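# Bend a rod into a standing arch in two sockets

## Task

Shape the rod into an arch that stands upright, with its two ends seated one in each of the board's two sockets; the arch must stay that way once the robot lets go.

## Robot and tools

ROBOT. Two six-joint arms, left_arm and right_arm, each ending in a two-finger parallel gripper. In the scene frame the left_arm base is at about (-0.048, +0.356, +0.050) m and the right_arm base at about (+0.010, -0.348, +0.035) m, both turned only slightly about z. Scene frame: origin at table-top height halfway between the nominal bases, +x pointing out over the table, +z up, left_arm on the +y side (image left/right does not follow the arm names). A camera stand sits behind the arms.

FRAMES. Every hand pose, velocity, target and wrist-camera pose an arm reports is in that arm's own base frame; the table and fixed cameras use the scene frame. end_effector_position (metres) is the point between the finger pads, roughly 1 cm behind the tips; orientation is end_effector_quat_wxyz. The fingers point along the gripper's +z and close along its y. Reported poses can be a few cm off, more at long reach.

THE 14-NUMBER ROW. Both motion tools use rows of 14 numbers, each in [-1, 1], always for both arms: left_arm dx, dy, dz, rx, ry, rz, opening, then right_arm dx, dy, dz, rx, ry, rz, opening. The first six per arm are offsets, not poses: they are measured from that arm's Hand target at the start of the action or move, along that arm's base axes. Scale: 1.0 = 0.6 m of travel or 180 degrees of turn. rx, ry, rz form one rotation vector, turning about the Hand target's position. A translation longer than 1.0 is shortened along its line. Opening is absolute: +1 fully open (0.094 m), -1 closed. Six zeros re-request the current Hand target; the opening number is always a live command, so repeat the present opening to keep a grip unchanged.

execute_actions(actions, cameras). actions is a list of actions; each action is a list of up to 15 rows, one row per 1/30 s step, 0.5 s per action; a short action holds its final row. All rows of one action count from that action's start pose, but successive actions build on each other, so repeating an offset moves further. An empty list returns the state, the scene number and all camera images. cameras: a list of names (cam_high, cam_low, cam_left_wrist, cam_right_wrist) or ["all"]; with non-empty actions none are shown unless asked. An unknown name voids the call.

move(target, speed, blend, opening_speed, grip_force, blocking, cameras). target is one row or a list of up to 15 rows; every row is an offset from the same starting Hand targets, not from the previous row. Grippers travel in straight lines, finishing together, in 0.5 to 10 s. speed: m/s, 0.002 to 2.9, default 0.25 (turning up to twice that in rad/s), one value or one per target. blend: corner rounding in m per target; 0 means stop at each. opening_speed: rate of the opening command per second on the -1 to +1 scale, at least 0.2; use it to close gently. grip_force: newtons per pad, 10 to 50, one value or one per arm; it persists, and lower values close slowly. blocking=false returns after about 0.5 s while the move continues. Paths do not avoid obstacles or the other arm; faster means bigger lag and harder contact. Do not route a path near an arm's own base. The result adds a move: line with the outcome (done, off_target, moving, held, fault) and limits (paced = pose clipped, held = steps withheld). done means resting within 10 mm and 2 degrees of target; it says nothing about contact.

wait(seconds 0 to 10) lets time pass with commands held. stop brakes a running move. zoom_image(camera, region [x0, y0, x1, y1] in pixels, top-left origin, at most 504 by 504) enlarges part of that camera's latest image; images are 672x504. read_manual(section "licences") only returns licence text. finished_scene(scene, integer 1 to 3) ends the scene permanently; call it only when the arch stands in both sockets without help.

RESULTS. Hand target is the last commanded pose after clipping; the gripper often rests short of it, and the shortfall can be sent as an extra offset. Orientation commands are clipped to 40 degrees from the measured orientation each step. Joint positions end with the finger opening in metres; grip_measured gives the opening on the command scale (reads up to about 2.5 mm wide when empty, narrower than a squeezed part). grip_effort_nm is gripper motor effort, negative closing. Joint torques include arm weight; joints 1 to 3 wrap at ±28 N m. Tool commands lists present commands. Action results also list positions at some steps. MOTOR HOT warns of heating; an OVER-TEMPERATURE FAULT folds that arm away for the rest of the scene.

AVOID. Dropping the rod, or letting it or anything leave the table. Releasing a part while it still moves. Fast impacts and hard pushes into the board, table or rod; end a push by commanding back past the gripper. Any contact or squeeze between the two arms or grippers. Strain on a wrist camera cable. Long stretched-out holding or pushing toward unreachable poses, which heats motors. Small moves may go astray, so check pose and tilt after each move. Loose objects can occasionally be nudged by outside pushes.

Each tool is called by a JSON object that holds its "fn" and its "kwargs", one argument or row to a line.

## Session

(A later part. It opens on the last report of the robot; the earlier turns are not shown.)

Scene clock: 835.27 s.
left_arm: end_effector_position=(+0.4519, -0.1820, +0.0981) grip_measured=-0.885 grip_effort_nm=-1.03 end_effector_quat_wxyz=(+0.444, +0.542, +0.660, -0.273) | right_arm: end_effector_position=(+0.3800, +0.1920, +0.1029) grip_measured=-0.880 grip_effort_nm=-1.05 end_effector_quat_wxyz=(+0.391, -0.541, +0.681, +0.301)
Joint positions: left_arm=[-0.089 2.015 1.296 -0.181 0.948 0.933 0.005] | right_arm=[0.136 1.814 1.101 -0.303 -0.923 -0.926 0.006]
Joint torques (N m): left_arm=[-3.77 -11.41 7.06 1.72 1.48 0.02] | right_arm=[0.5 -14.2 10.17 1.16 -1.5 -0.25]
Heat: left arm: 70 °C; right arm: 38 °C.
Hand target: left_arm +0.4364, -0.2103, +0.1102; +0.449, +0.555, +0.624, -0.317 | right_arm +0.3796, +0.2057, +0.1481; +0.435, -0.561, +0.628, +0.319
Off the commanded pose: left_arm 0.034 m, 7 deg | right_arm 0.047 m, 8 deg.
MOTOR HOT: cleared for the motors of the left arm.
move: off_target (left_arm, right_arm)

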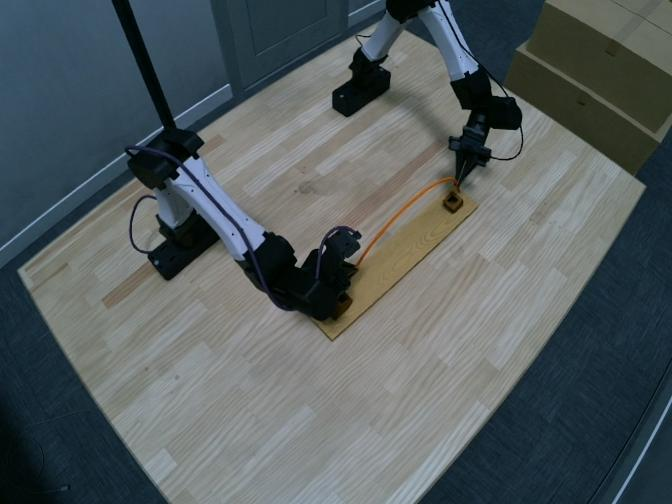

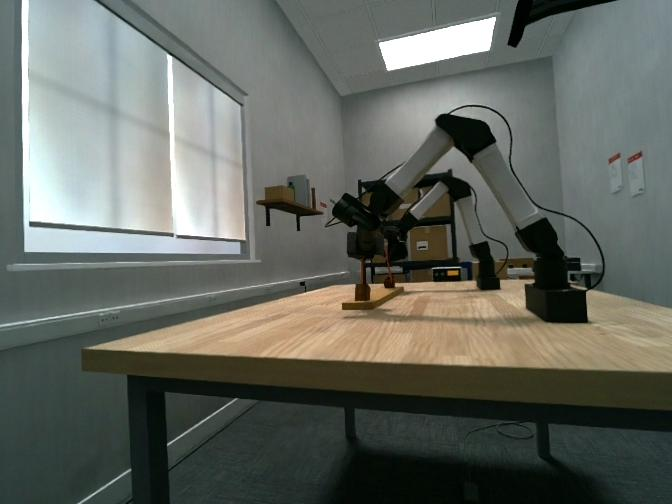

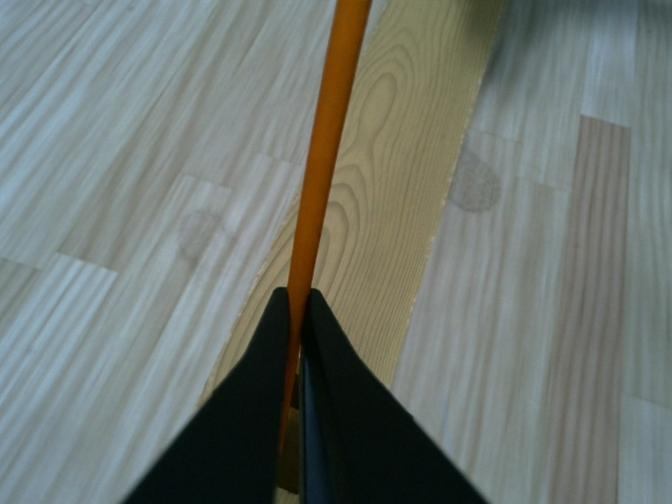

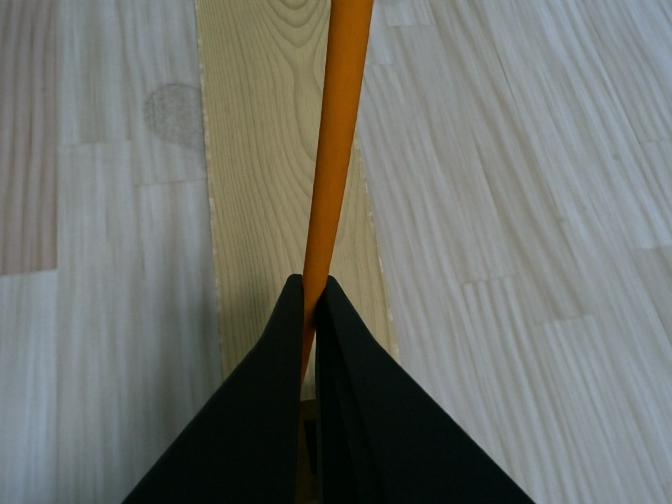

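{"fn": "move", "kwargs": {
  "target": [
    [-0.003, -0.037, 0.108, 0, 0, 0, -1, -0.008, 0.035, 0.08, 0, 0, 0, -1],
    [-0.003, -0.03, 0.108, 0, 0, 0, -1, -0.008, 0.002, 0.08, 0, 0, 0, -1],
    [-0.003, -0.03, 0.02, 0, 0, 0, -1, -0.008, 0.002, -0.03, 0, 0, 0, -1]
  ],
  "speed": 0.08,
  "blend": 0.003,
  "cameras": ["cam_low","cam_high","cam_left_wrist","cam_right_wrist"]
}}

{"fn": "zoom_image", "kwargs": {
  "camera": "cam_low",
  "region": [345, 235, 405, 305]
}}

{"fn": "zoom_image", "kwargs": {
  "camera": "cam_high",
  "region": [430, 160, 490, 220]
}}

{"fn": "zoom_image", "kwargs": {
  "camera": "cam_right_wrist",
  "region": [240, 340, 400, 504]
}}

Scene clock: 881.53 s.
left_arm: end_effector_position=(+0.4512, -0.2006, +0.1185) grip_measured=-0.885 grip_effort_nm=-1.03 end_effector_quat_wxyz=(+0.450, +0.538, +0.655, -0.281) | right_arm: end_effector_position=(+0.3854, +0.1874, +0.1245) grip_measured=-0.880 grip_effort_nm=-1.05 end_effector_quat_wxyz=(+0.422, -0.547, +0.668, +0.277)
Joint positions: left_arm=[-0.13 1.984 1.31 -0.161 0.94 0.858 0.005] | right_arm=[0.125 1.757 1.094 -0.273 -0.915 -0.927 0.006]
Joint velocities: left_arm=[-0.012 0.002 0.002 -0.154 0.007 -0.007 0] | right_arm=[within noise]
Joint torques (N m): left_arm=[-4.14 -10.52 6.5 1.83 1.18 0.06] | right_arm=[1.7 -7.62 6.43 1.68 -1.54 -0.2]
Heat: left arm: 70 °C; right arm: 45 °C.
Hand target: left_arm +0.4345, -0.2283, +0.1221; +0.449, +0.555, +0.624, -0.317 | right_arm +0.3748, +0.2069, +0.1301; +0.435, -0.561, +0.628, +0.319
Off the commanded pose: left_arm 0.033 m, 6 deg | right_arm 0.023 m, 7 deg.
move: off_target (left_arm, right_arm)

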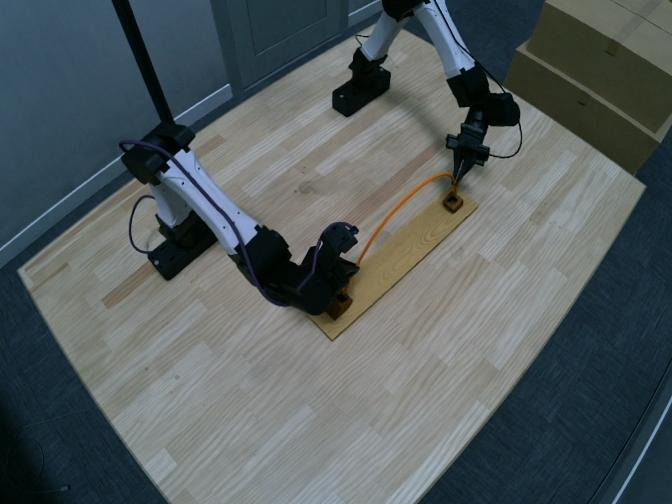

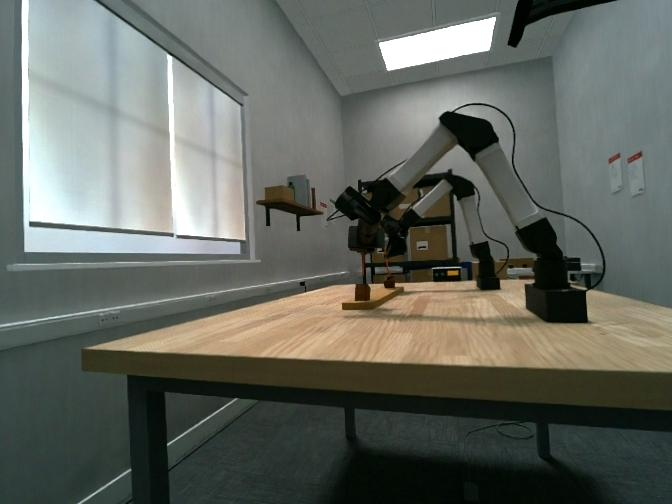

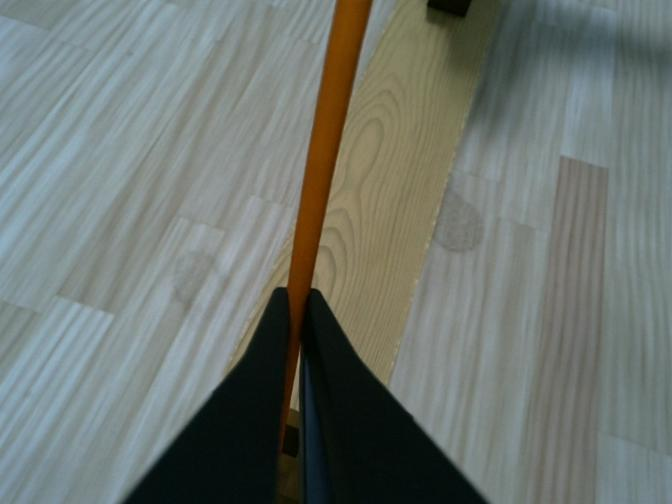

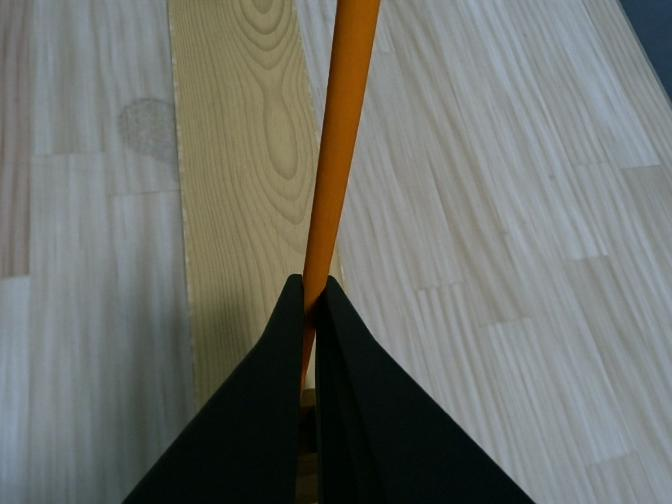

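Scaled by 7.200 from the camera's 672x504 image, which has a finer 960x720 frame.

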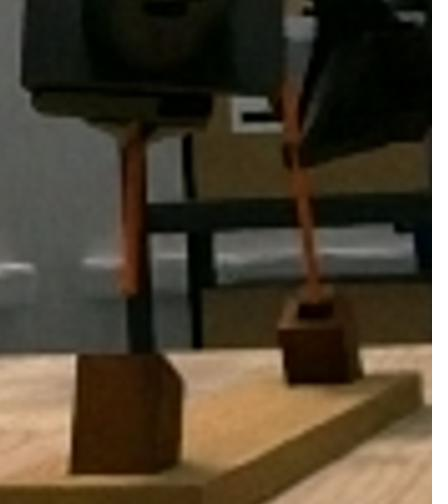

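Scaled by 8.400 from the camera's 672x504 image, which has a finer 960x720 frame.

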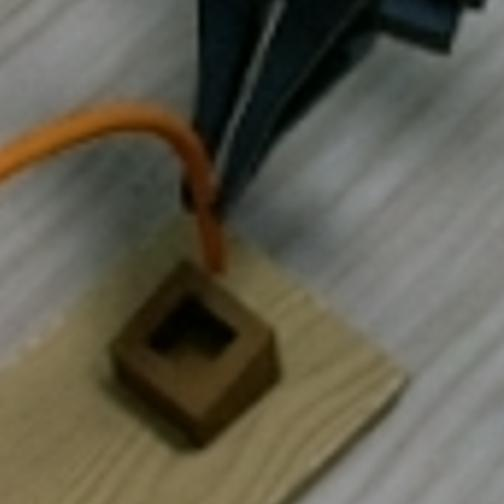

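Scaled by 3.073 from the camera's 672x504 image, which has a finer 960x720 frame.

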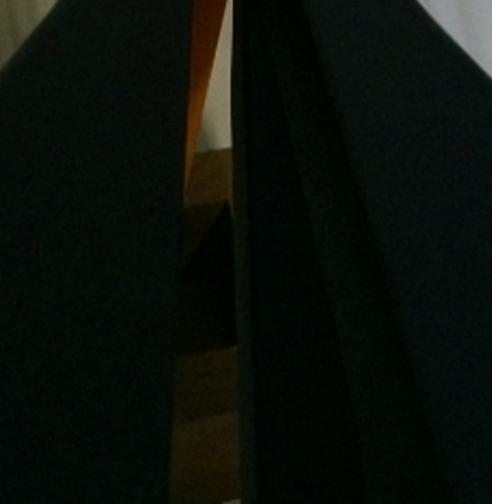

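{"fn": "move", "kwargs": {
  "target": [-0.003, 0.015, -0.09, 0, 0, 0, -1, 0, -0.027, -0.083, 0, 0, 0, -1],
  "speed": 0.06,
  "cameras": ["cam_low","cam_high","cam_left_wrist","cam_right_wrist"]
}}

{"fn": "zoom_image", "kwargs": {
  "camera": "cam_low",
  "region": [345, 235, 405, 305]
}}

{"fn": "zoom_image", "kwargs": {
  "camera": "cam_high",
  "region": [430, 160, 490, 220]
}}

{"fn": "zoom_image", "kwargs": {
  "camera": "cam_right_wrist",
  "region": [240, 340, 400, 504]
}}

{"fn": "zoom_image", "kwargs": {
  "camera": "cam_left_wrist",
  "region": [240, 340, 400, 504]
}}

Scene clock: 905.43 s.
left_arm: end_effector_position=(+0.4474, -0.2001, +0.0637) grip_measured=-0.885 grip_effort_nm=-1.03 end_effector_quat_wxyz=(+0.445, +0.543, +0.654, -0.280) | right_arm: end_effector_position=(+0.3846, +0.1786, +0.0844) grip_measured=-0.880 grip_effort_nm=-1.05 end_effector_quat_wxyz=(+0.431, -0.550, +0.654, +0.289)
Joint positions: left_arm=[-0.13 2.08 1.22 0.002 0.94 0.883 0.005] | right_arm=[0.088 1.849 1.012 -0.129 -0.975 -0.982 0.006]
Joint torques (N m): left_arm=[-2.5 -10.78 5.67 1.86 1.33 0.08] | right_arm=[1.03 -7.02 5.5 1.48 -1.2 -0.34]
Heat: left arm: 65 °C; right arm: 40 °C.
Hand target: left_arm +0.4328, -0.2193, +0.0682; +0.449, +0.555, +0.624, -0.317 | right_arm +0.3748, +0.1907, +0.0803; +0.435, -0.561, +0.628, +0.319
Off the commanded pose: left_arm 0.025 m, 6 deg | right_arm 0.016 m, 5 deg.
move: off_target (left_arm, right_arm)

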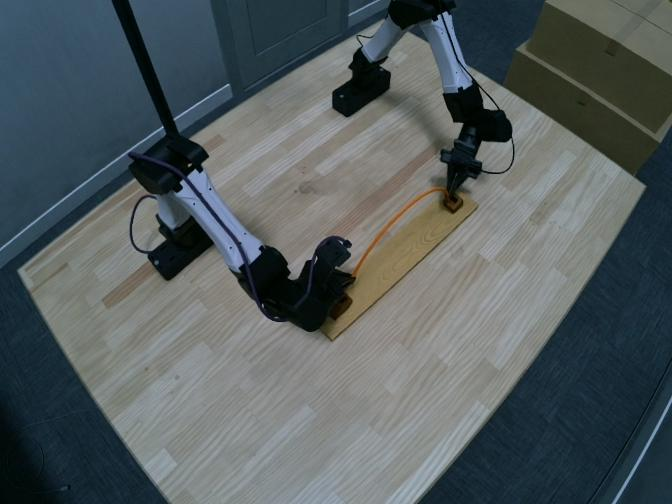

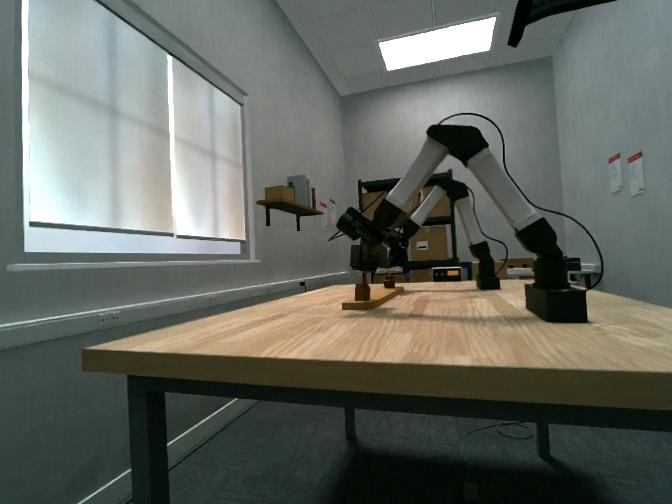

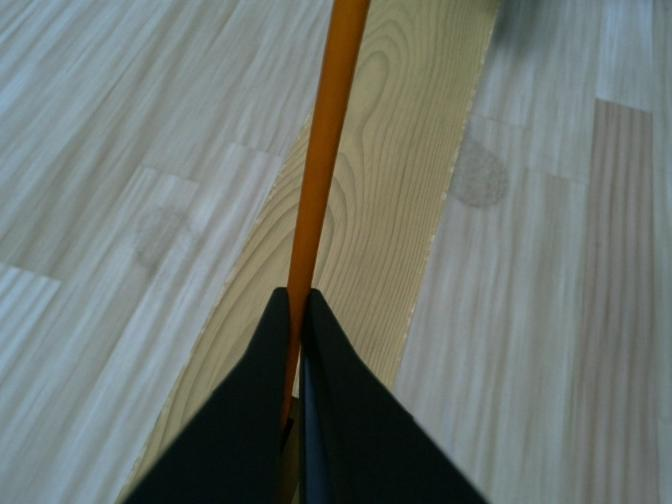

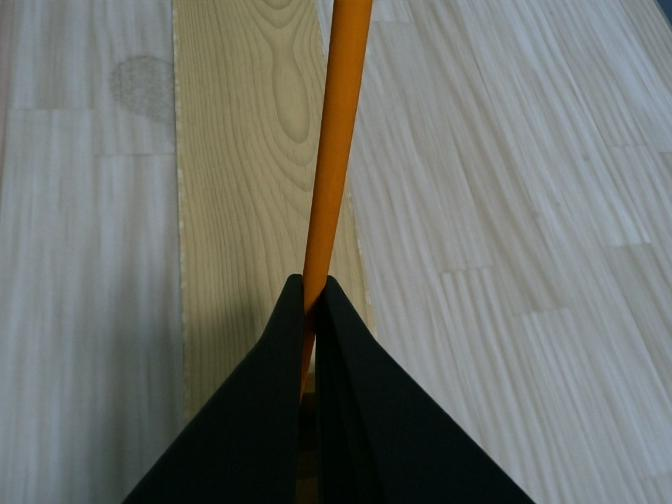

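Scaled by 7.200 from the camera's 672x504 image, which has a finer 960x720 frame.

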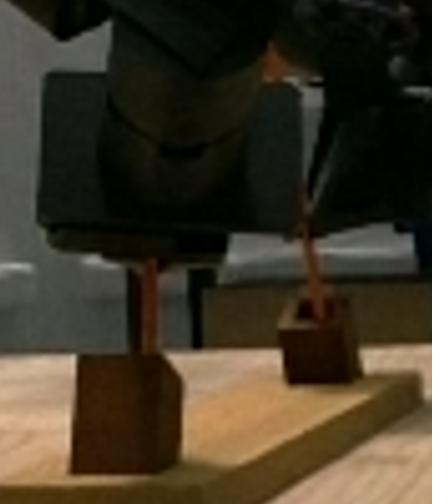

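Scaled by 8.400 from the camera's 672x504 image, which has a finer 960x720 frame.

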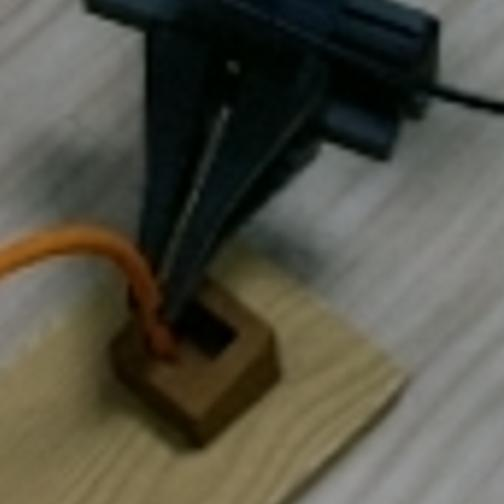

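Scaled by 3.073 from the camera's 672x504 image, which has a finer 960x720 frame.

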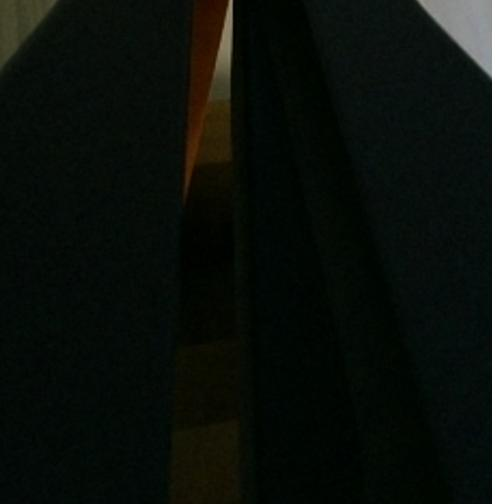

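Scaled by 3.073 from the camera's 672x504 image, which has a finer 960x720 frame.

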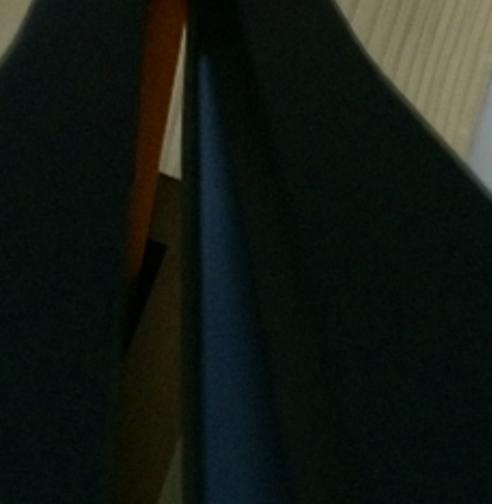

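{"fn": "move", "kwargs": {
  "target": [
    [-0.005, -0.01, 0.11, 0, 0, 0, -1, 0, 0, -0.02, 0, 0, 0, -1],
    [-0.005, 0.03, 0.11, 0, 0, 0, -1, 0, -0.01, -0.02, 0, 0, 0, -1],
    [0, 0.03, 0.055, 0, 0, 0, -1, 0, -0.01, -0.02, 0, 0, 0, -1]
  ],
  "speed": 0.08,
  "blend": 0.003,
  "cameras": ["cam_low","cam_high","cam_left_wrist","cam_right_wrist"]
}}

{"fn": "zoom_image", "kwargs": {
  "camera": "cam_low",
  "region": [345, 235, 405, 305]
}}

{"fn": "zoom_image", "kwargs": {
  "camera": "cam_high",
  "region": [430, 160, 490, 220]
}}

{"fn": "zoom_image", "kwargs": {
  "camera": "cam_right_wrist",
  "region": [240, 340, 400, 504]
}}

{"fn": "zoom_image", "kwargs": {
  "camera": "cam_left_wrist",
  "region": [240, 340, 400, 504]
}}

Scene clock: 934.60 s.
left_arm: end_effector_position=(+0.4426, -0.1832, +0.0902) grip_measured=-0.885 grip_effort_nm=-1.03 end_effector_quat_wxyz=(+0.437, +0.546, +0.658, -0.279) | right_arm: end_effector_position=(+0.3849, +0.1792, +0.0827) grip_measured=-0.880 grip_effort_nm=-1.05 end_effector_quat_wxyz=(+0.447, -0.555, +0.635, +0.300)
Joint positions: left_arm=[-0.092 2.01 1.263 -0.182 0.954 0.953 0.005] | right_arm=[0.077 1.874 0.999 -0.074 -1.026 -1.001 0.006]
Joint torques (N m): left_arm=[-2.14 -10.47 7.17 1.75 1.52 0.08] | right_arm=[0.55 -6.6 5.23 1.16 -0.77 -0.41]
Heat: left arm: 62 °C; right arm: 39 °C.
Hand target: left_arm +0.4328, -0.2013, +0.1011; +0.449, +0.555, +0.624, -0.317 | right_arm +0.3749, +0.1847, +0.0684; +0.435, -0.561, +0.628, +0.319
Off the commanded pose: left_arm 0.023 m, 6 deg | right_arm 0.018 m, 3 deg.
move: off_target (left_arm, right_arm)

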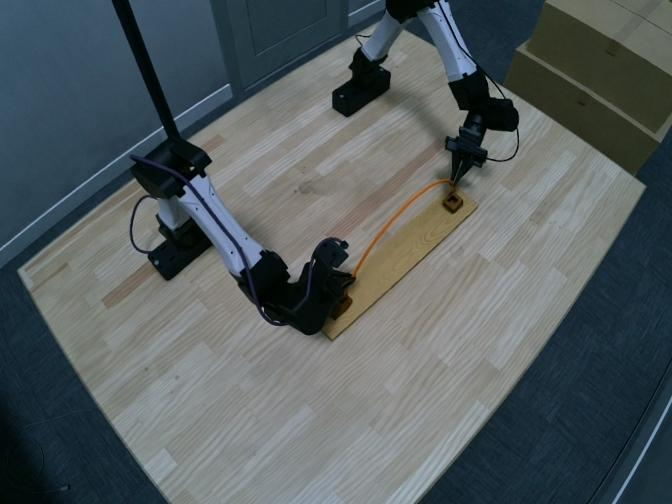

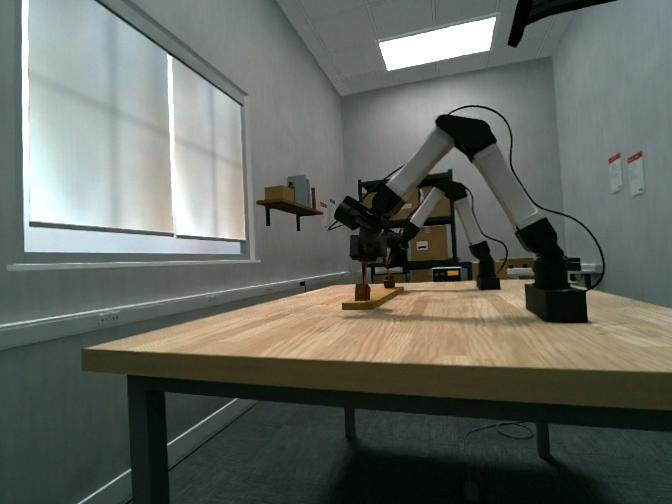

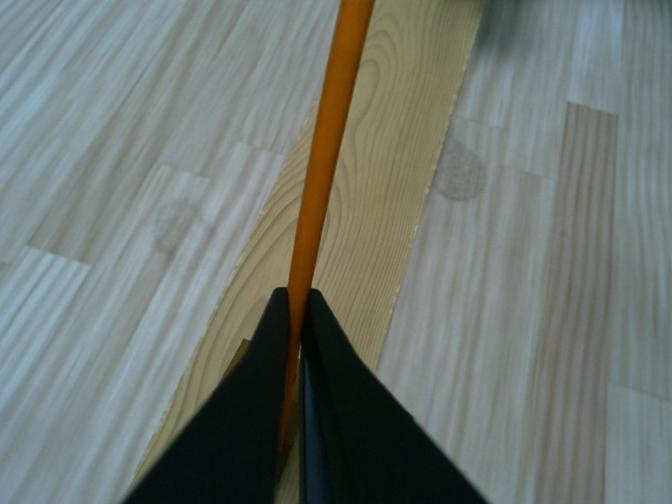

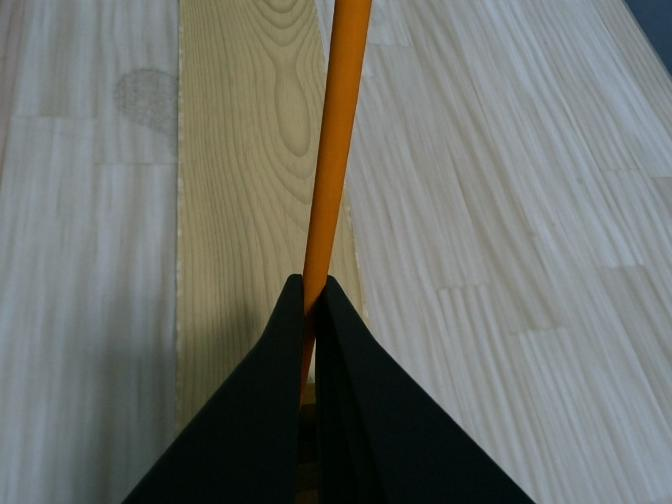

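Scaled by 7.200 from the camera's 672x504 image, which has a finer 960x720 frame.

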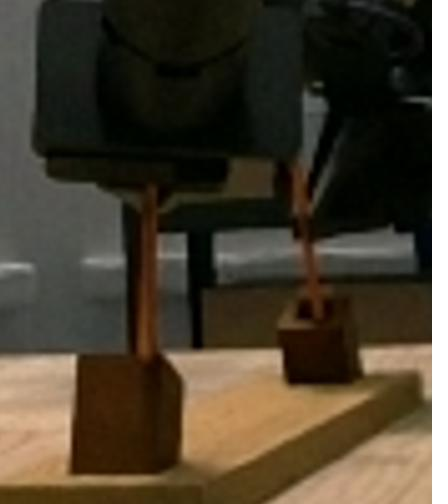

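Scaled by 8.400 from the camera's 672x504 image, which has a finer 960x720 frame.

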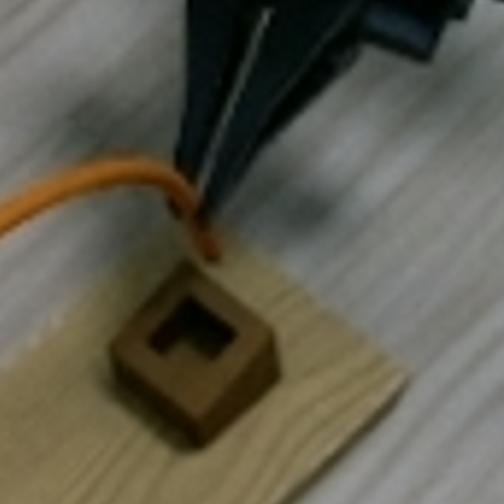

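Scaled by 3.073 from the camera's 672x504 image, which has a finer 960x720 frame.

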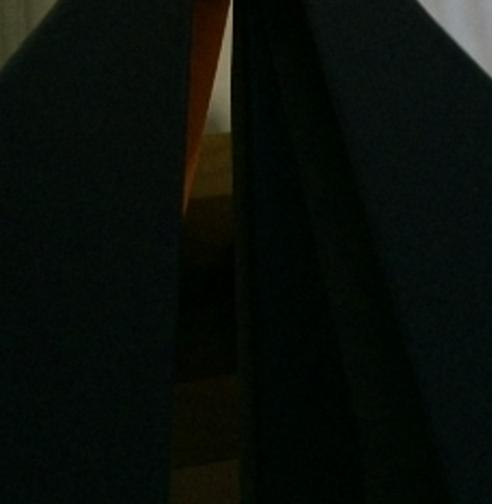

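Scaled by 3.073 from the camera's 672x504 image, which has a finer 960x720 frame.

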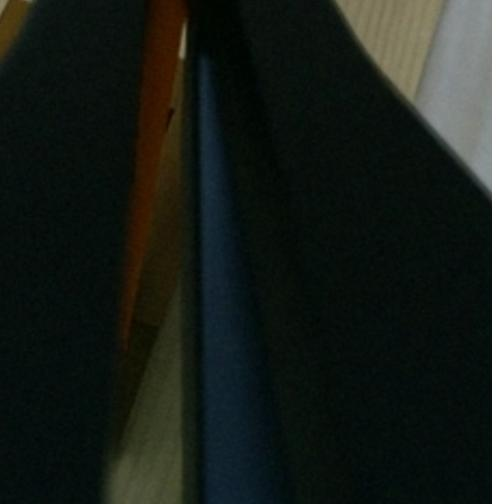

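{"fn": "move", "kwargs": {
  "target": [
    [0.005, 0, 0.09, 0, 0, 0, -1, 0, 0, -0.01, 0, 0, 0, -1],
    [0.013, -0.035, 0.09, 0, 0, 0, -1, 0, 0, -0.01, 0, 0, 0, -1],
    [0.013, -0.03, 0.03, 0, 0, 0, -1, 0, -0.01, -0.01, 0, 0, 0, -1]
  ],
  "speed": 0.08,
  "blend": 0.003,
  "cameras": ["cam_low","cam_high","cam_left_wrist","cam_right_wrist"]
}}

{"fn": "zoom_image", "kwargs": {
  "camera": "cam_low",
  "region": [345, 235, 405, 305]
}}

{"fn": "zoom_image", "kwargs": {
  "camera": "cam_high",
  "region": [430, 160, 490, 220]
}}

{"fn": "zoom_image", "kwargs": {
  "camera": "cam_left_wrist",
  "region": [240, 340, 400, 504]
}}

Scene clock: 977.13 s.
left_arm: end_effector_position=(+0.4557, -0.1958, +0.1159) grip_measured=-0.885 grip_effort_nm=-1.03 end_effector_quat_wxyz=(+0.452, +0.549, +0.647, -0.277) | right_arm: end_effector_position=(+0.3850, +0.1757, +0.0834) grip_measured=-0.880 grip_effort_nm=-1.05 end_effector_quat_wxyz=(+0.454, -0.555, +0.626, +0.306)
Joint positions: left_arm=[-0.116 2.008 1.341 -0.194 0.954 0.912 0.005] | right_arm=[0.062 1.883 0.999 -0.07 -1.058 -1.021 0.006]
Joint torques (N m): left_arm=[-3.32 -10.8 6.54 1.78 1.24 -0.09] | right_arm=[0.39 -6.15 4.93 1 -0.55 -0.53]
Heat: left arm: 66 °C; right arm: 36 °C.
Hand target: left_arm +0.4405, -0.2193, +0.1191; +0.449, +0.555, +0.624, -0.317 | right_arm +0.3749, +0.1787, +0.0623; +0.435, -0.561, +0.628, +0.319
Off the commanded pose: left_arm 0.028 m, 5 deg | right_arm 0.024 m, 3 deg.
move: off_target (left_arm, right_arm)

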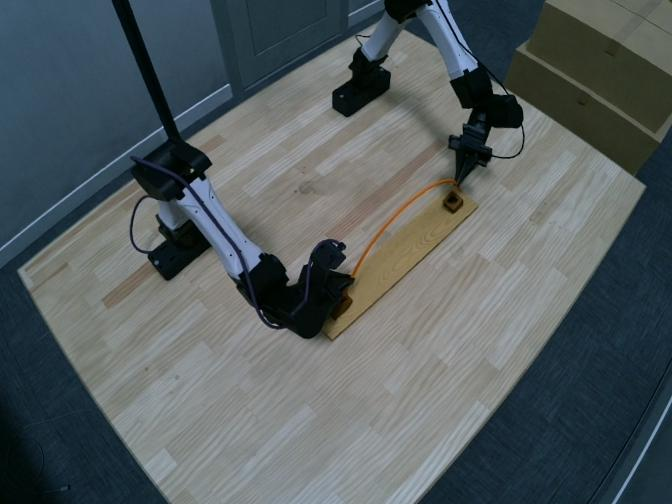

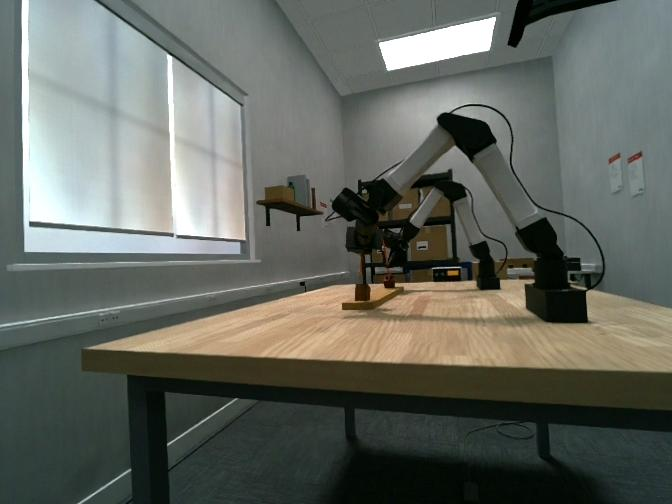

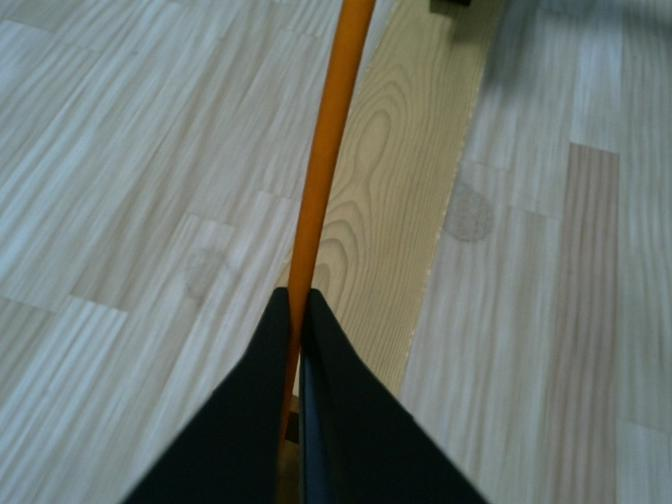

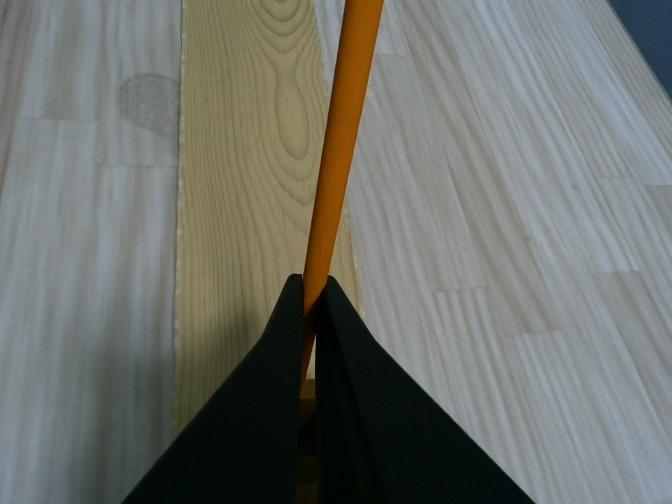

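Scaled by 7.200 from the camera's 672x504 image, which has a finer 960x720 frame.

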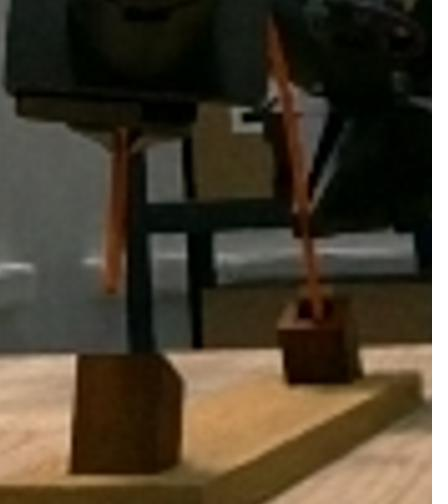

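Scaled by 8.400 from the camera's 672x504 image, which has a finer 960x720 frame.

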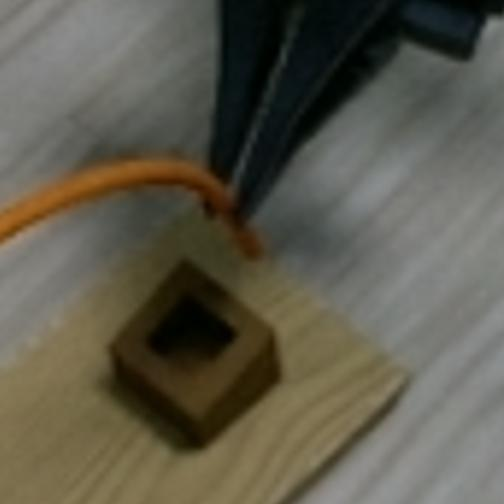

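Scaled by 3.073 from the camera's 672x504 image, which has a finer 960x720 frame.

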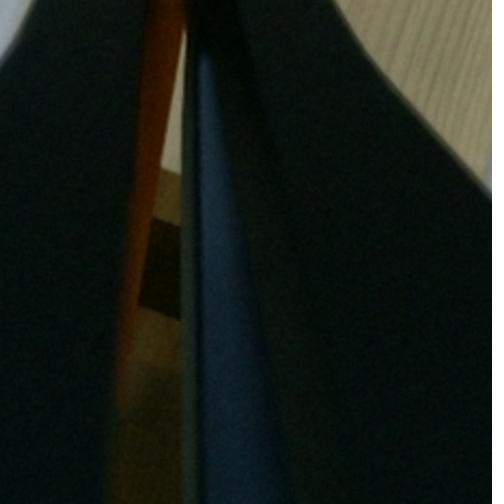

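{"fn": "move", "kwargs": {
  "target": [
    [-0.005, -0.037, 0.01, 0, 0, 0, -1, 0, 0.0, -0.0, 0, 0, 0, -1]
  ],
  "speed": 0.08,
  "cameras": ["cam_low","cam_high","cam_left_wrist"]
}}

{"fn": "zoom_image", "kwargs": {
  "camera": "cam_low",
  "region": [345, 235, 405, 305]
}}

{"fn": "zoom_image", "kwargs": {
  "camera": "cam_high",
  "region": [430, 160, 490, 220]
}}

{"fn": "zoom_image", "kwargs": {
  "camera": "cam_left_wrist",
  "region": [240, 340, 400, 504]
}}

Scene clock: 1026.17 s.
left_arm: end_effector_position=(+0.4583, -0.2120, +0.1189) grip_measured=-0.885 grip_effort_nm=-1.03 end_effector_quat_wxyz=(+0.453, +0.542, +0.652, -0.277) | right_arm: end_effector_position=(+0.3853, +0.1742, +0.0839) grip_measured=-0.880 grip_effort_nm=-1.05 end_effector_quat_wxyz=(+0.455, -0.553, +0.626, +0.307)
Joint positions: left_arm=[-0.155 2.008 1.341 -0.139 0.921 0.838 0.005] | right_arm=[0.057 1.883 0.999 -0.071 -1.063 -1.021 0.006]
Joint torques (N m): left_arm=[-4.41 -12.05 5.98 1.86 1.16 -0.1] | right_arm=[0.79 -6.15 4.92 0.99 -0.5 -0.54]
Heat: left arm: 61 °C; right arm: 35 °C.
Hand target: left_arm +0.4375, -0.2415, +0.1251; +0.449, +0.555, +0.624, -0.317 | right_arm +0.3749, +0.1787, +0.0623; +0.435, -0.561, +0.628, +0.319
Off the commanded pose: left_arm 0.037 m, 6 deg | right_arm 0.024 m, 3 deg.
move: off_target (left_arm, right_arm)
Images, in order (width x height): cam_high 672x504, cam_low 672x504, cam_left_wrist 672x504.

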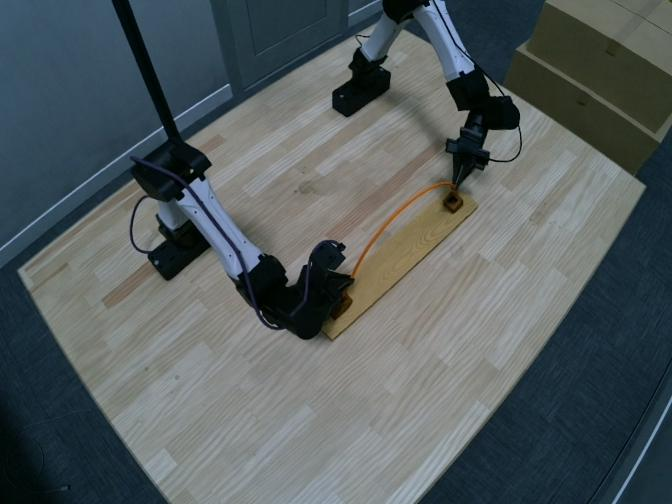

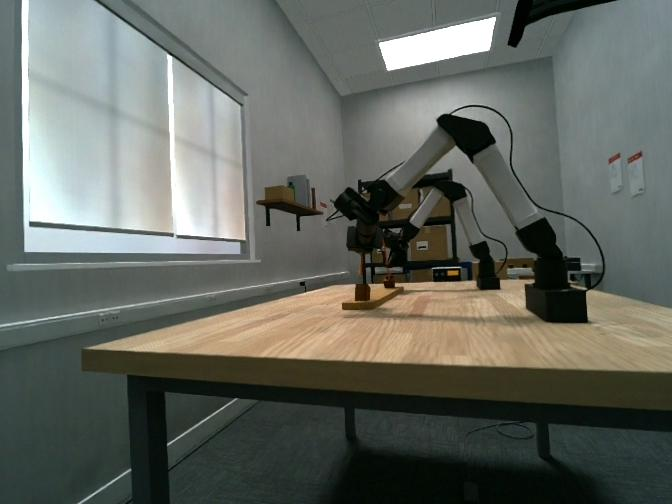

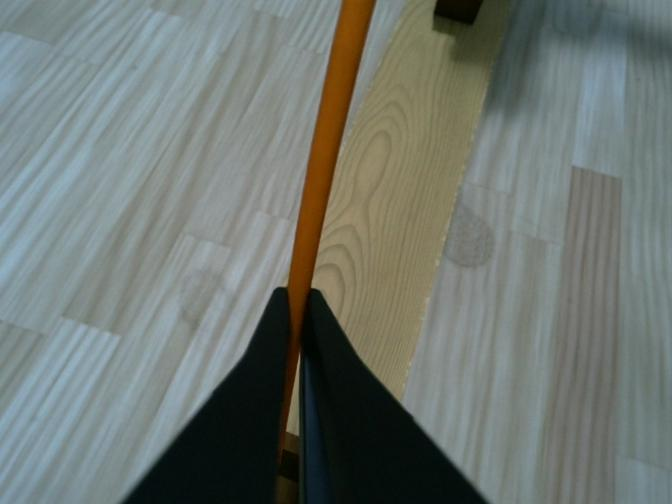

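Scaled by 7.200 from the camera's 672x504 image, which has a finer 960x720 frame.

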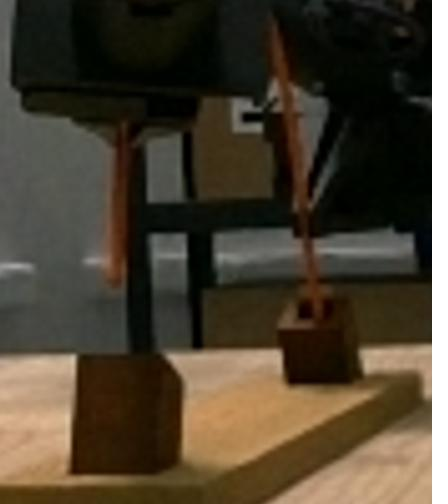

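Scaled by 8.400 from the camera's 672x504 image, which has a finer 960x720 frame.

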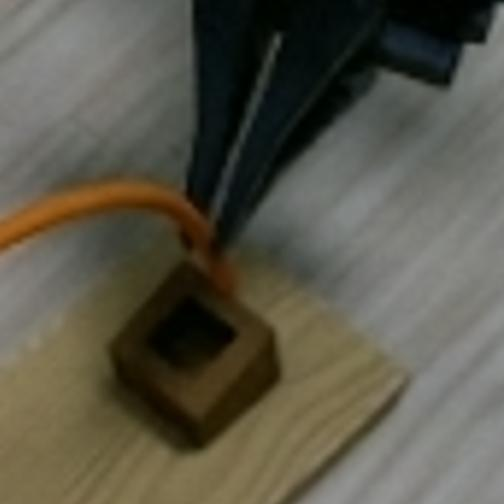

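Scaled by 3.073 from the camera's 672x504 image, which has a finer 960x720 frame.

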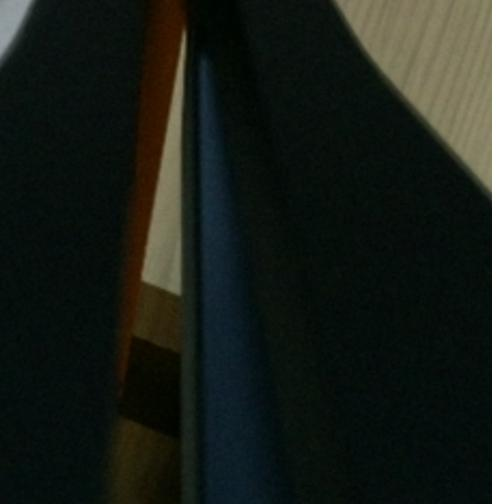

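{"fn": "move", "kwargs": {
  "target": [
    [-0.007, 0.013, -0.088, 0, 0, 0, -1, 0, 0.0, -0.0, 0, 0, 0, -1]
  ],
  "speed": 0.06,
  "cameras": ["cam_low","cam_high","cam_left_wrist"]
}}

{"fn": "zoom_image", "kwargs": {
  "camera": "cam_low",
  "region": [345, 235, 405, 305]
}}

{"fn": "zoom_image", "kwargs": {
  "camera": "cam_high",
  "region": [430, 160, 490, 220]
}}

{"fn": "zoom_image", "kwargs": {
  "camera": "cam_left_wrist",
  "region": [240, 340, 400, 504]
}}

Scene clock: 1039.97 s.
left_arm: end_effector_position=(+0.4511, -0.2108, +0.0722) grip_measured=-0.885 grip_effort_nm=-1.03 end_effector_quat_wxyz=(+0.452, +0.541, +0.653, -0.277) | right_arm: end_effector_position=(+0.3853, +0.1742, +0.0839) grip_measured=-0.880 grip_effort_nm=-1.05 end_effector_quat_wxyz=(+0.455, -0.553, +0.626, +0.307)
Joint positions: left_arm=[-0.155 2.071 1.227 0.036 0.92 0.837 0.005] | right_arm=[0.057 1.883 0.999 -0.071 -1.063 -1.021 0.006]
Joint torques (N m): left_arm=[-3.26 -10.1 5.87 1.88 1.29 0.09] | right_arm=[0.77 -6.16 4.93 0.99 -0.5 -0.53]
Heat: left arm: 62 °C; right arm: 35 °C.
Hand target: left_arm +0.4334, -0.2337, +0.0724; +0.449, +0.555, +0.624, -0.317 | right_arm +0.3749, +0.1787, +0.0623; +0.435, -0.561, +0.628, +0.319
Off the commanded pose: left_arm 0.029 m, 6 deg | right_arm 0.024 m, 3 deg.
move: off_target (left_arm, right_arm)
Images, in order (width x height): cam_high 672x504, cam_low 672x504, cam_left_wrist 672x504.

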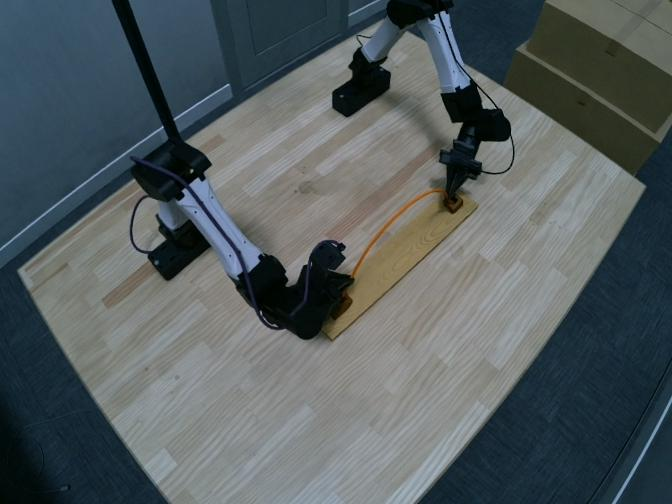

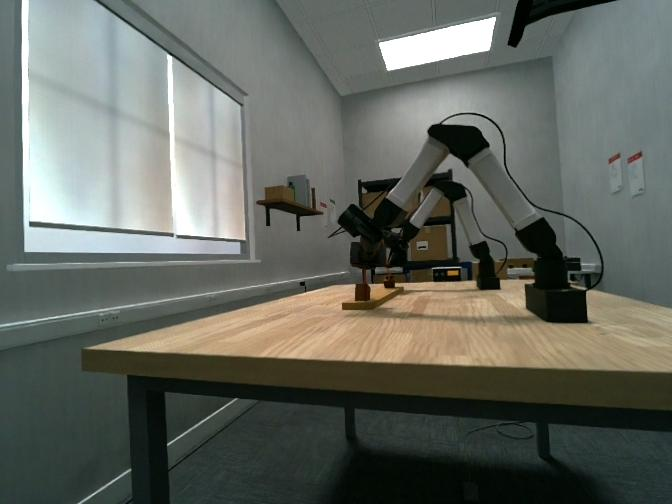

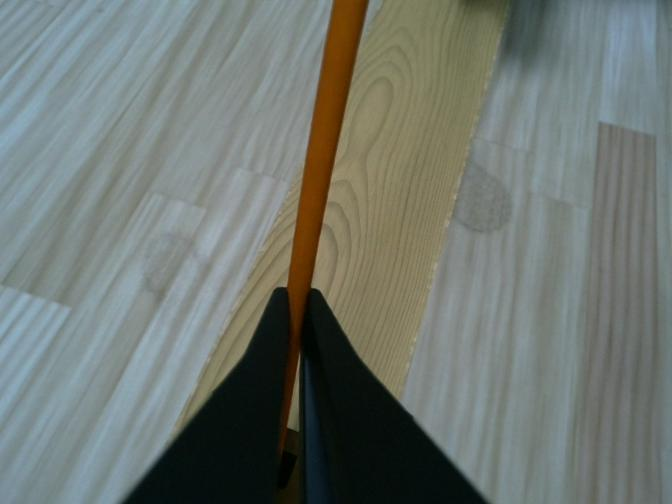

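Scaled by 7.200 from the camera's 672x504 image, which has a finer 960x720 frame.

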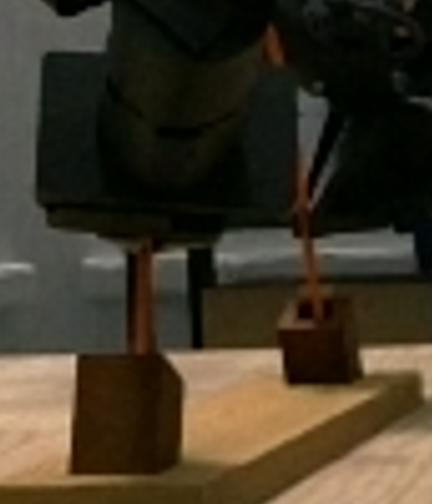

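Scaled by 8.400 from the camera's 672x504 image, which has a finer 960x720 frame.

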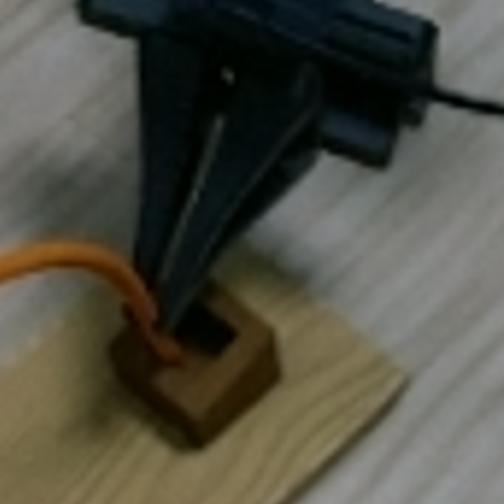

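Scaled by 3.073 from the camera's 672x504 image, which has a finer 960x720 frame.

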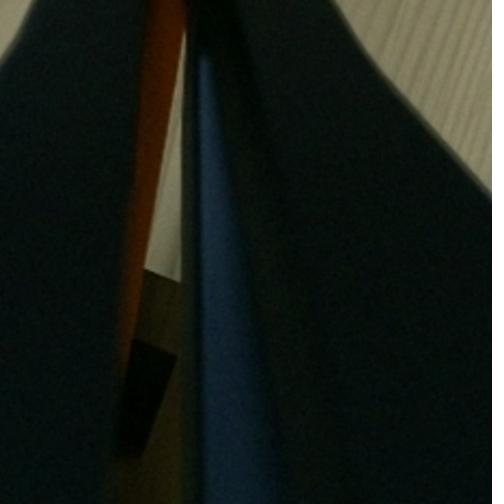

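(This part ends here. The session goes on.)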